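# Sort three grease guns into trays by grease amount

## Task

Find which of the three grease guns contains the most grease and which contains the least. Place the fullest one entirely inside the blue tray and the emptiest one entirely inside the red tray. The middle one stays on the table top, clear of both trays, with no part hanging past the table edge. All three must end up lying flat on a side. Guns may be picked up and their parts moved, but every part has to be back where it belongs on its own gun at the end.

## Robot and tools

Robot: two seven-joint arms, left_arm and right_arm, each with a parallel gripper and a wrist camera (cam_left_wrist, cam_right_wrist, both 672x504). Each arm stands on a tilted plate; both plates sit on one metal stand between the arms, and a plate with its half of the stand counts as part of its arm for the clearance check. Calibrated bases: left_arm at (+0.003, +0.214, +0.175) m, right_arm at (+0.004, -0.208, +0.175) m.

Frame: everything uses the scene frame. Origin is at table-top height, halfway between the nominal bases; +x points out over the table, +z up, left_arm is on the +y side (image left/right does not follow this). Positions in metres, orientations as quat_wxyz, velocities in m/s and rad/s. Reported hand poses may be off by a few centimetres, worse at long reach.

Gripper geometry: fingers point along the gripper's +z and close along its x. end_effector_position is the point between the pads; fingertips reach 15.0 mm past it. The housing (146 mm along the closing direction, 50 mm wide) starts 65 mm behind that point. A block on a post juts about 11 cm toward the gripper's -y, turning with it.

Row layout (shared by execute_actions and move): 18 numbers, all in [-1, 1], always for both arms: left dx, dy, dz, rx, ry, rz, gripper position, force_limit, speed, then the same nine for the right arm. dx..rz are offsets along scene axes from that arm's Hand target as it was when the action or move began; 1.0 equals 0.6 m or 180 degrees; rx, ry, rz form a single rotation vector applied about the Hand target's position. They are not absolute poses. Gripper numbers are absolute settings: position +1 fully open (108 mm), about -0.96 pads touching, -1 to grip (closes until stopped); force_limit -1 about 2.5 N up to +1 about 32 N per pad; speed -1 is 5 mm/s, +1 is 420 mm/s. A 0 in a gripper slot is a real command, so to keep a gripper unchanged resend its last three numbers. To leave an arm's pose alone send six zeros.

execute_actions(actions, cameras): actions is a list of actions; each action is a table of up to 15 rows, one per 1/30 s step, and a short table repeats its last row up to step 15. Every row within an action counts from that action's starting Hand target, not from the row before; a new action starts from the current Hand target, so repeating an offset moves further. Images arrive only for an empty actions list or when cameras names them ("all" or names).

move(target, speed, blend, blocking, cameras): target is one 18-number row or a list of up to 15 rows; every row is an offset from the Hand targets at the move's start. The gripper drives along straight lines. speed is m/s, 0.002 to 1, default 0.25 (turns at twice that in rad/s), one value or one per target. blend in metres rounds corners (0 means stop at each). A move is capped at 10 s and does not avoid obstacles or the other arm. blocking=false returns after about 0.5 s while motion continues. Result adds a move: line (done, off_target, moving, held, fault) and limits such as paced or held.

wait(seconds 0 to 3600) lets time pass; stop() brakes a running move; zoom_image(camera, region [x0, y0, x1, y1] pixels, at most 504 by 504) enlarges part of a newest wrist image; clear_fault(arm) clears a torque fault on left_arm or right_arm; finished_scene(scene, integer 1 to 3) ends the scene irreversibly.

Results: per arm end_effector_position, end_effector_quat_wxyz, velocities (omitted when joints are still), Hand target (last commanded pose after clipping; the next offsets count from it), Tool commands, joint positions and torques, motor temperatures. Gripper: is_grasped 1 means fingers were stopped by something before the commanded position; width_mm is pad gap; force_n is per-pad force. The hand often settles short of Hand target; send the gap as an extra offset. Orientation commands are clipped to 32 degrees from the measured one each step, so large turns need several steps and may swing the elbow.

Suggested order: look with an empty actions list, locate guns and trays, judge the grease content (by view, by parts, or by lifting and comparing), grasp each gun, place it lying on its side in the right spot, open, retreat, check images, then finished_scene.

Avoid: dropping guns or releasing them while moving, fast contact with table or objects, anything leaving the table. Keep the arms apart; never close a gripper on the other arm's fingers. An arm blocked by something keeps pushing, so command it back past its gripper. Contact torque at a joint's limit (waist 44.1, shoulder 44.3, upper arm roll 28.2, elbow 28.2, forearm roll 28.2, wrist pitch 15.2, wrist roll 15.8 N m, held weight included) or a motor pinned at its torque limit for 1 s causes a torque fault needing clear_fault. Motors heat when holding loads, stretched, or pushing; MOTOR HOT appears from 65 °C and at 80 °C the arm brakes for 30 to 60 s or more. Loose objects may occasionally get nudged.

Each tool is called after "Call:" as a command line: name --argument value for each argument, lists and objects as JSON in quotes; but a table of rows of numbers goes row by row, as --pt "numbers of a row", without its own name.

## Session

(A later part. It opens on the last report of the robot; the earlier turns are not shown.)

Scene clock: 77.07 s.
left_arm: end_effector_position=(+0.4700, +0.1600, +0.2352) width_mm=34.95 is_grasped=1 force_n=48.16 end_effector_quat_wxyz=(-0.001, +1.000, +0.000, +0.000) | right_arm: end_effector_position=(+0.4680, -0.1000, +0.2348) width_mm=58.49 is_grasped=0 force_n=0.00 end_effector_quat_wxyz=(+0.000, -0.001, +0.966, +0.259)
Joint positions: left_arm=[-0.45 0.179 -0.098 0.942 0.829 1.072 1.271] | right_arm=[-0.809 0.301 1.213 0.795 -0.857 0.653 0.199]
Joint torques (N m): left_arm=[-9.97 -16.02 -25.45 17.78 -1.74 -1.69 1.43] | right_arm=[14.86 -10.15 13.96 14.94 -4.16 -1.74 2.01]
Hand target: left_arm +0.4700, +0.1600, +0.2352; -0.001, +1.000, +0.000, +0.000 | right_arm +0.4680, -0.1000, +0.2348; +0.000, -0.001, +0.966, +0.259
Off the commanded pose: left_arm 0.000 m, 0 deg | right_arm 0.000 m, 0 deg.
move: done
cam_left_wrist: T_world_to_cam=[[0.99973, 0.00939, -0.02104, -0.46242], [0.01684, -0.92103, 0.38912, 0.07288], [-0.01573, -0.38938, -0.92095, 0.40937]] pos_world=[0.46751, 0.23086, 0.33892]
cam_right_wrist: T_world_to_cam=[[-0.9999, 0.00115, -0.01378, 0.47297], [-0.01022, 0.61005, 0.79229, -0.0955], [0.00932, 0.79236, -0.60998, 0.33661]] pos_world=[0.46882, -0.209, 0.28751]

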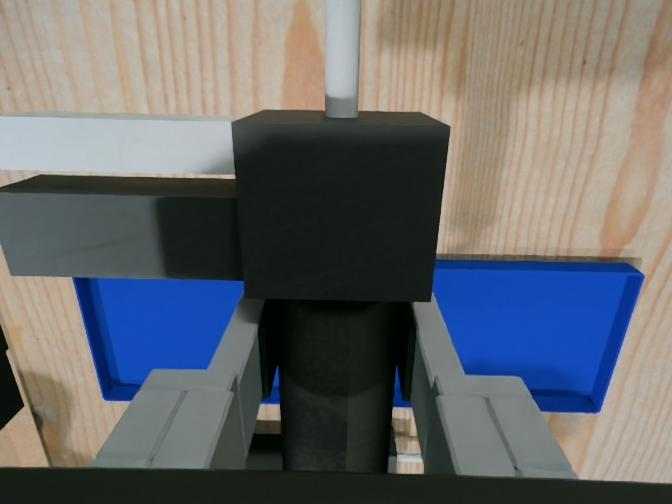

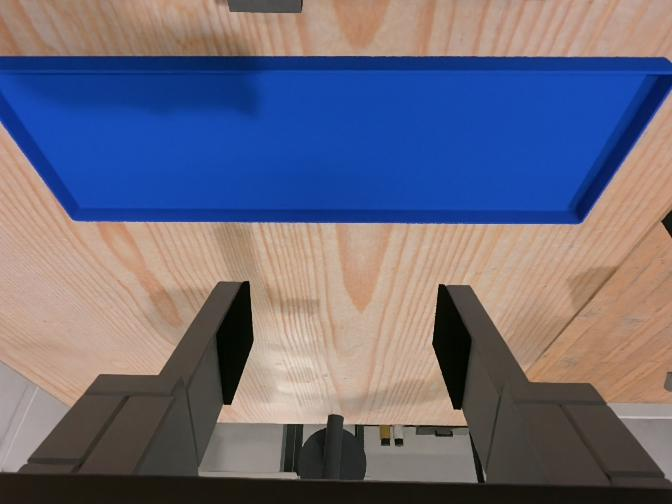

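Call:
move --pt "0 0 0 0 0 0 -1 0.9 -0.3 0.004 0.205 0 0 0 0 0.1 0.9 -0.3" --pt "0 0 0 0 0 0 -1 0.9 -0.3 0.004 0.205 0 0 0 0 -1 0.4 -0.4" --pt "0 0 0 0 0 0 -1 0.9 -0.3 0.004 0.0617 0 0 0 0 -1 0.4 -0.4" --pt "0 0 0 0 0 0 -1 0.9 -0.3 0.004 0.0617 0 0 0 0 0.1 0.5 0" --pt "0 0 0 0 0 0 -1 0.9 -0.3 0.004 -0.0233 0 0 0 0 0.1 0.5 0" --speed '[0.2,0.2,0.08,0.1,0.2]' --cameras '["cam_right_wrist"]'

Call:
zoom_image --camera "cam_right_wrist" --region '[220, 240, 460, 480]'

Scene clock: 82.27 s.
left_arm: end_effector_position=(+0.4700, +0.1600, +0.2352) width_mm=34.95 is_grasped=1 force_n=47.91 end_effector_quat_wxyz=(-0.001, +1.000, +0.000, +0.000) | right_arm: end_effector_position=(+0.4704, -0.1140, +0.2348) width_mm=58.49 is_grasped=0 force_n=0.00 end_effector_quat_wxyz=(+0.000, -0.001, +0.966, +0.259)
Joint positions: left_arm=[-0.45 0.179 -0.098 0.942 0.829 1.072 1.271] | right_arm=[-0.912 0.272 1.292 0.782 -0.813 0.649 0.142]
Joint torques (N m): left_arm=[-16.46 -15.98 -25.44 13.45 -1.54 -5.33 0.9] | right_arm=[6.64 -20.12 18.31 6.84 4.21 -4.4 -1.8]
Hand target: left_arm +0.4700, +0.1600, +0.2352; -0.001, +1.000, +0.000, +0.000 | right_arm +0.4704, -0.1140, +0.2348; +0.000, -0.001, +0.966, +0.259
Off the commanded pose: left_arm 0.000 m, 0 deg | right_arm 0.000 m, 0 deg.
move: done
cam_right_wrist: T_world_to_cam=[[-0.9999, 0.00115, -0.01378, 0.47539], [-0.01022, 0.61005, 0.79229, -0.08693], [0.00932, 0.79236, -0.60998, 0.34768]] pos_world=[0.47122, -0.223, 0.28751]

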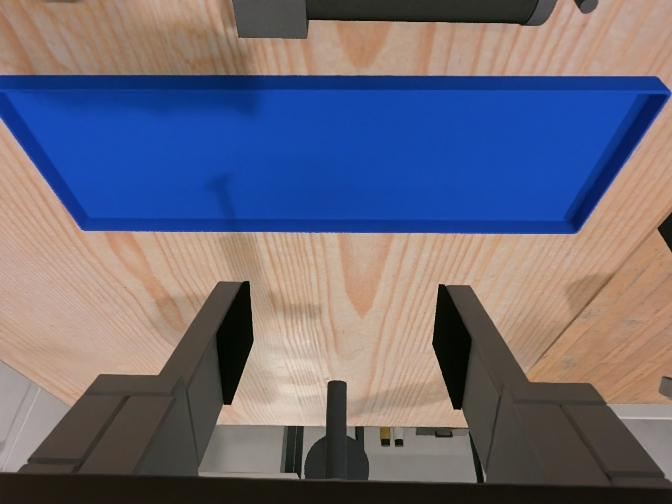

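Scaled by 2.100 from the camera's image (finer frame: 960x720).

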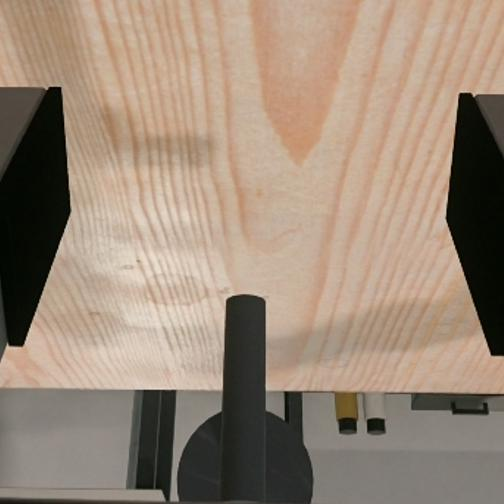

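Call:
move --target '[0,0,0,0,0,0,-1,0.9,-0.3,0,-0.02,0.07,0,0,0,0.1,0.5,0]' --speed 0.25 --cameras '["all"]'

Call:
zoom_image --camera "cam_right_wrist" --region '[220, 240, 460, 480]'

Scene clock: 84.07 s.
left_arm: end_effector_position=(+0.4700, +0.1600, +0.2352) width_mm=34.95 is_grasped=1 force_n=47.91 end_effector_quat_wxyz=(-0.001, +1.000, +0.000, +0.000) | right_arm: end_effector_position=(+0.4704, -0.1260, +0.2768) width_mm=58.49 is_grasped=0 force_n=0.00 end_effector_quat_wxyz=(+0.000, -0.001, +0.966, +0.259)
Joint positions: left_arm=[-0.45 0.179 -0.098 0.942 0.829 1.072 1.271] | right_arm=[-1.273 0.184 1.713 0.782 -0.626 0.709 0.039]
Joint torques (N m): left_arm=[-16.53 -16.02 -25.59 13.48 -1.48 -5.17 0.8] | right_arm=[5.68 -3.55 17.41 9.57 -4.33 -4.4 1.98]
Hand target: left_arm +0.4700, +0.1600, +0.2352; -0.001, +1.000, +0.000, +0.000 | right_arm +0.4704, -0.1260, +0.2768; +0.000, -0.001, +0.966, +0.259
Off the commanded pose: left_arm 0.000 m, 0 deg | right_arm 0.000 m, 0 deg.
move: done
cam_left_wrist: T_world_to_cam=[[0.99973, 0.00939, -0.02104, -0.46242], [0.01684, -0.92103, 0.38912, 0.07288], [-0.01573, -0.38938, -0.92095, 0.40937]] pos_world=[0.46751, 0.23086, 0.33892]
cam_right_wrist: T_world_to_cam=[[-0.99991, 0.00107, -0.01372, 0.47604], [-0.01022, 0.61005, 0.79229, -0.11289], [0.00922, 0.79236, -0.60998, 0.38286]] pos_world=[0.47132, -0.235, 0.32951]

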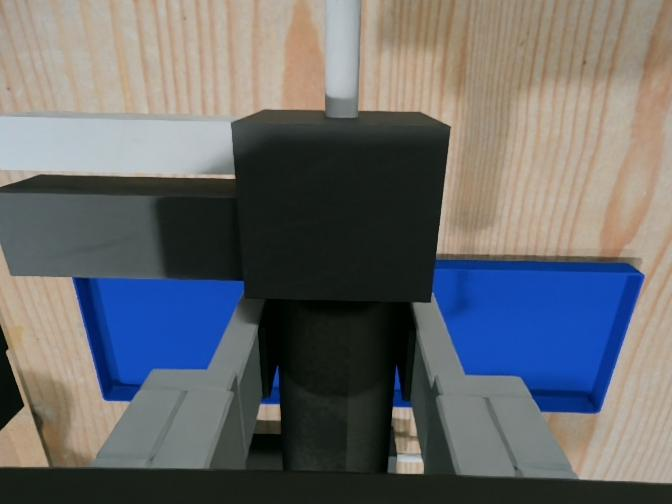

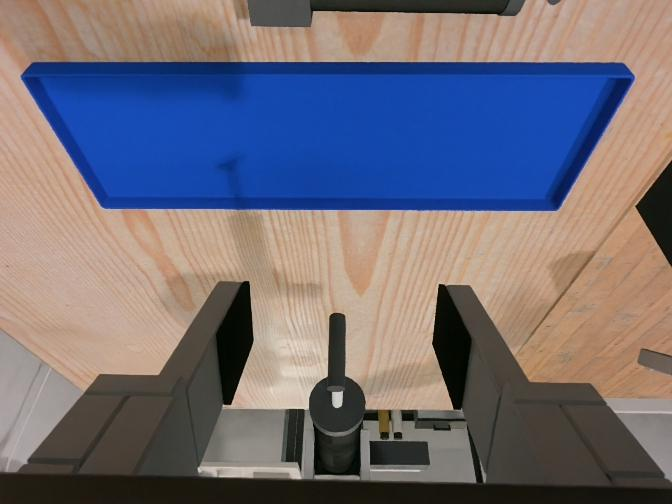

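Scaled by 2.100 from the camera's image (finer frame: 960x720).

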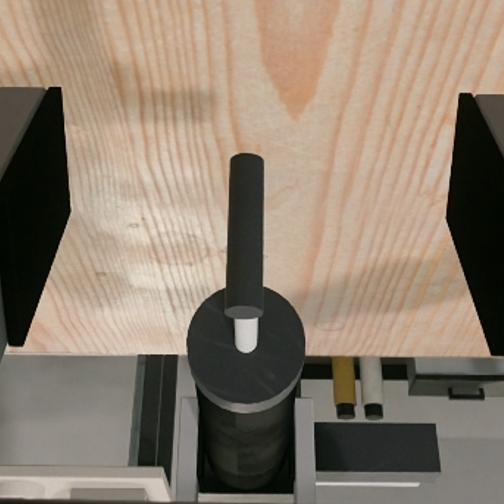

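Call:
move --pt "0 0 0 0 0 0 -1 0.9 -0.3 0 0.02 -0.0695 0 0 0 0.1 0.5 0" --pt "0 0 0 0 0 0 -1 0.9 -0.3 0 0.145 -0.0695 0 0 0 0.1 0.5 0" --pt "0 0 0 0 0 0 -1 0.9 -0.3 0 0.145 -0.0695 0 0 0 -1 0.5 -0.4" --pt "0 0 0 0 0 0 -1 0.9 -0.3 0 0.251 -0.0695 0 0 0 -1 0.5 -0.4" --speed '[0.2,0.15,0.1,0.08]' --blend '[0.01,0,0,0]' --cameras '["all"]'

Scene clock: 88.20 s.
left_arm: end_effector_position=(+0.4700, +0.1600, +0.2352) width_mm=34.95 is_grasped=1 force_n=48.77 end_effector_quat_wxyz=(-0.001, +1.000, +0.000, +0.000) | right_arm: end_effector_position=(+0.4704, +0.0246, +0.2351) width_mm=8.06 is_grasped=1 force_n=44.39 end_effector_quat_wxyz=(+0.000, -0.001, +0.966, +0.258)
Joint positions: left_arm=[-0.45 0.179 -0.098 0.942 0.829 1.072 1.271] | right_arm=[-0.281 0.673 0.912 1.059 -1.184 0.805 0.564]
Joint torques (N m): left_arm=[-13.62 -25.62 -19.86 20.74 0.45 -4.95 -0.86] | right_arm=[19.43 -12.11 18.85 7.67 -3.23 -2.31 1.99]
Hand target: left_arm +0.4700, +0.1600, +0.2352; -0.001, +1.000, +0.000, +0.000 | right_arm +0.4704, +0.0246, +0.2351; +0.000, -0.001, +0.966, +0.259
Off the commanded pose: left_arm 0.000 m, 0 deg | right_arm 0.000 m, 0 deg.
move: done
cam_left_wrist: T_world_to_cam=[[0.99973, 0.00939, -0.02104, -0.46242], [0.01684, -0.92103, 0.38912, 0.07279], [-0.01573, -0.38938, -0.92095, 0.40933]] pos_world=[0.46751, 0.23076, 0.33892]
cam_right_wrist: T_world_to_cam=[[-0.99991, 0.00121, -0.0137, 0.47532], [-0.01012, 0.61011, 0.79225, -0.17167], [0.00932, 0.79231, -0.61004, 0.238]] pos_world=[0.47132, -0.0844, 0.28771]

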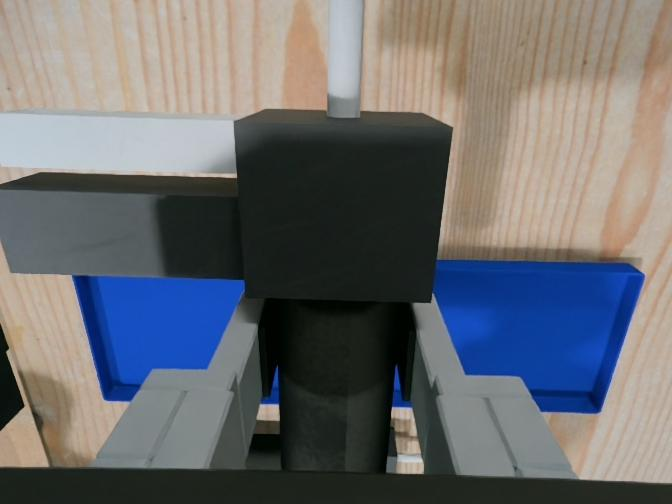

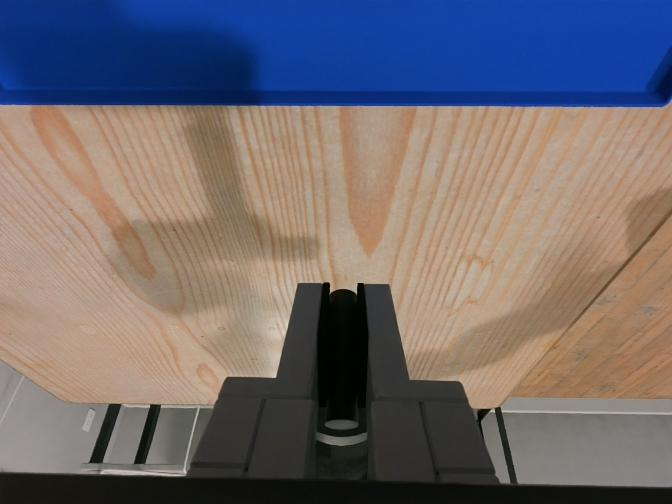

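Call:
move --pt "0 0 0 0 0 0 -1 0.9 -0.3 0 0 0 0 0 0 0.1 0.5 0" --pt "0 0 0 0 0 0 -1 0.9 -0.3 0 -0.3 0.05 0 0 0 0.1 0.5 0" --pt "-0.005 -0.2967 -0.1 0 0 -0.5 -1 0.9 -0.3 -0.1 -0.82 0.12 0 0 0 0.1 0.5 0" --pt "-0.005 -0.2967 -0.27 0 0 -0.5 -1 0.9 -0.3 -0.1 -0.82 0.12 0 0 0 0.1 0.5 0" --speed '[0.2,0.3,0.4,0.2]' --blend '[0,0.05,0.01,0]' --cameras '["all"]'

Scene clock: 92.83 s.
left_arm: end_effector_position=(+0.4670, -0.0180, +0.0733) width_mm=34.95 is_grasped=1 force_n=47.72 end_effector_quat_wxyz=(+0.000, +0.707, -0.707, +0.001) | right_arm: end_effector_position=(+0.4104, -0.4674, +0.3071) width_mm=58.49 is_grasped=0 force_n=0.00 end_effector_quat_wxyz=(+0.000, -0.001, +0.966, +0.259)
Joint positions: left_arm=[-0.419 0.911 -0.14 1.359 1.1 0.937 2.505] | right_arm=[-0.685 -0.705 0.292 0.81 0.208 1.212 -1.327]
Joint torques (N m): left_arm=[-15.23 -24.61 -23.95 13.63 2.19 -5.46 -1.56] | right_arm=[-0.09 -11.8 2.49 24.65 -3.24 0.26 -1.78]
Hand target: left_arm +0.4670, -0.0180, +0.0732; +0.000, +0.707, -0.707, +0.000 | right_arm +0.4104, -0.4674, +0.3071; +0.000, -0.001, +0.966, +0.259
Off the commanded pose: left_arm 0.000 m, 0 deg | right_arm 0.000 m, 0 deg.
move: done
cam_left_wrist: T_world_to_cam=[[0.00943, -0.99974, -0.02095, -0.01687], [-0.92103, -0.01685, 0.38913, 0.42625], [-0.38938, 0.01563, -0.92095, 0.37269]] pos_world=[0.53786, -0.01551, 0.17701]
cam_right_wrist: T_world_to_cam=[[-0.9999, 0.00115, -0.01378, 0.4168], [-0.01022, 0.61005, 0.79229, 0.07076], [0.00932, 0.79236, -0.60998, 0.67236]] pos_world=[0.41122, -0.5764, 0.35981]

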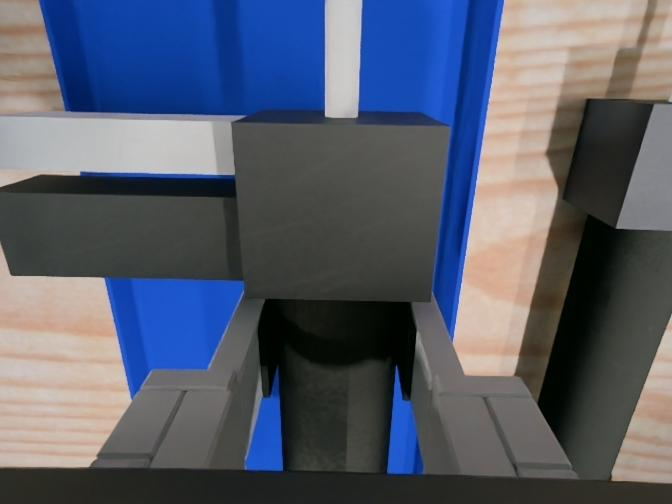

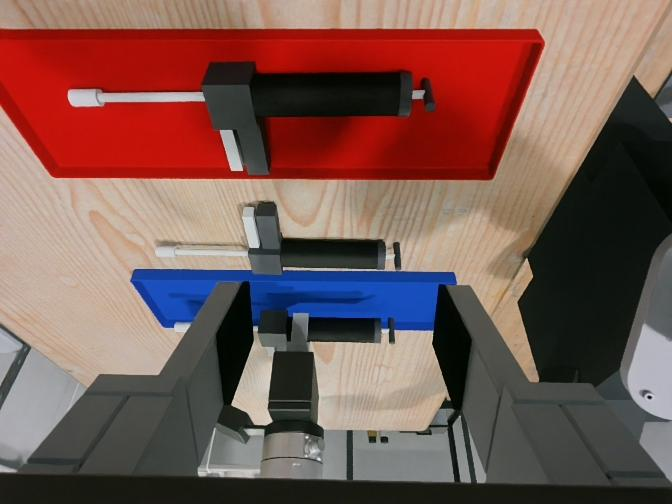

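Call:
move --pt "0 0 -0.0743 0 0 0 -1 0.9 -0.3 0 0 0 0 0 0 0.1 0.5 0" --pt "0 0 -0.0743 0 0 0 -0.15 0.9 -0.5 0 0 0 0 0 0 0.1 0.5 0" --pt "0 0 0.25 0 0 0 -0.15 0.9 -0.5 0 0 0 0 0 0 0.1 0.5 0" --speed '[0.12,0.1,0.25]' --cameras '["all"]'

Scene clock: 95.77 s.
left_arm: end_effector_position=(+0.4670, -0.0180, +0.2231) width_mm=44.74 is_grasped=0 force_n=0.00 end_effector_quat_wxyz=(+0.000, +0.707, -0.707, +0.000) | right_arm: end_effector_position=(+0.4104, -0.4674, +0.3071) width_mm=58.49 is_grasped=0 force_n=0.00 end_effector_quat_wxyz=(+0.000, -0.001, +0.966, +0.259)
Joint positions: left_arm=[-0.521 0.696 -0.267 1.362 0.903 1.186 2.592] | right_arm=[-0.685 -0.705 0.292 0.81 0.208 1.212 -1.327]
Joint torques (N m): left_arm=[-18.91 -29.69 -26.99 15.17 -1.46 -1.25 1.53] | right_arm=[-0.17 -11.57 2.62 24.69 -3.3 0.2 -1.73]
Hand target: left_arm +0.4670, -0.0180, +0.2232; +0.000, +0.707, -0.707, +0.000 | right_arm +0.4104, -0.4674, +0.3071; +0.000, -0.001, +0.966, +0.259
Off the commanded pose: left_arm 0.000 m, 0 deg | right_arm 0.000 m, 0 deg.
move: done
cam_left_wrist: T_world_to_cam=[[0.00939, -0.99973, -0.02105, -0.01367], [-0.921, -0.01684, 0.38921, 0.36791], [-0.38946, 0.01573, -0.92091, 0.51069]] pos_world=[0.53786, -0.01551, 0.32681]
cam_right_wrist: T_world_to_cam=[[-0.9999, 0.00115, -0.01378, 0.4168], [-0.01022, 0.61005, 0.79229, 0.07076], [0.00932, 0.79236, -0.60998, 0.67236]] pos_world=[0.41122, -0.5764, 0.35981]

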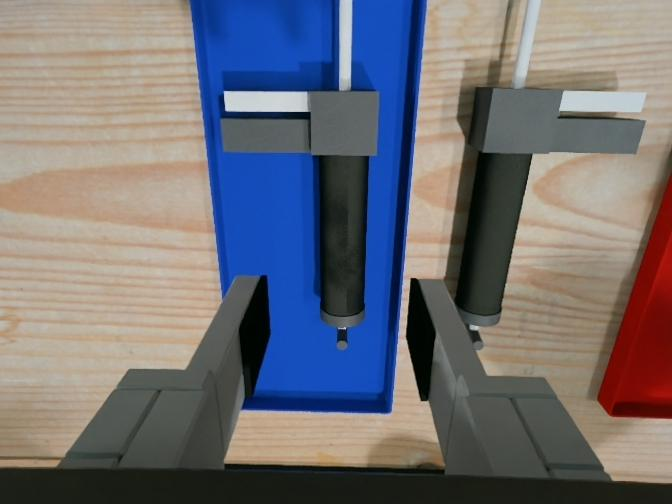

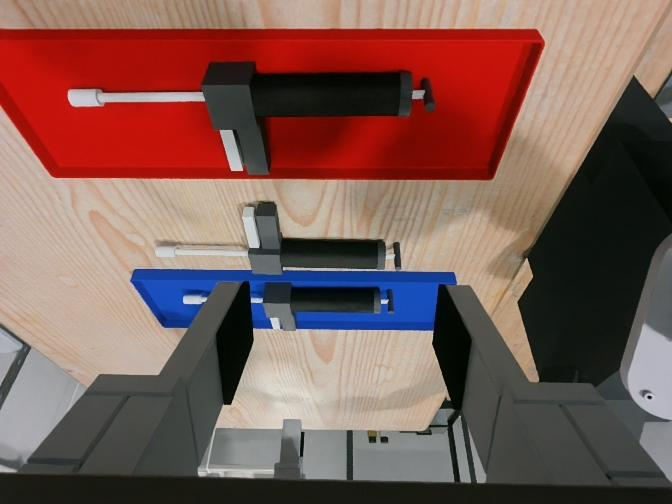

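Call:
finished_scene --scene 3

The scene is finished: the task was done.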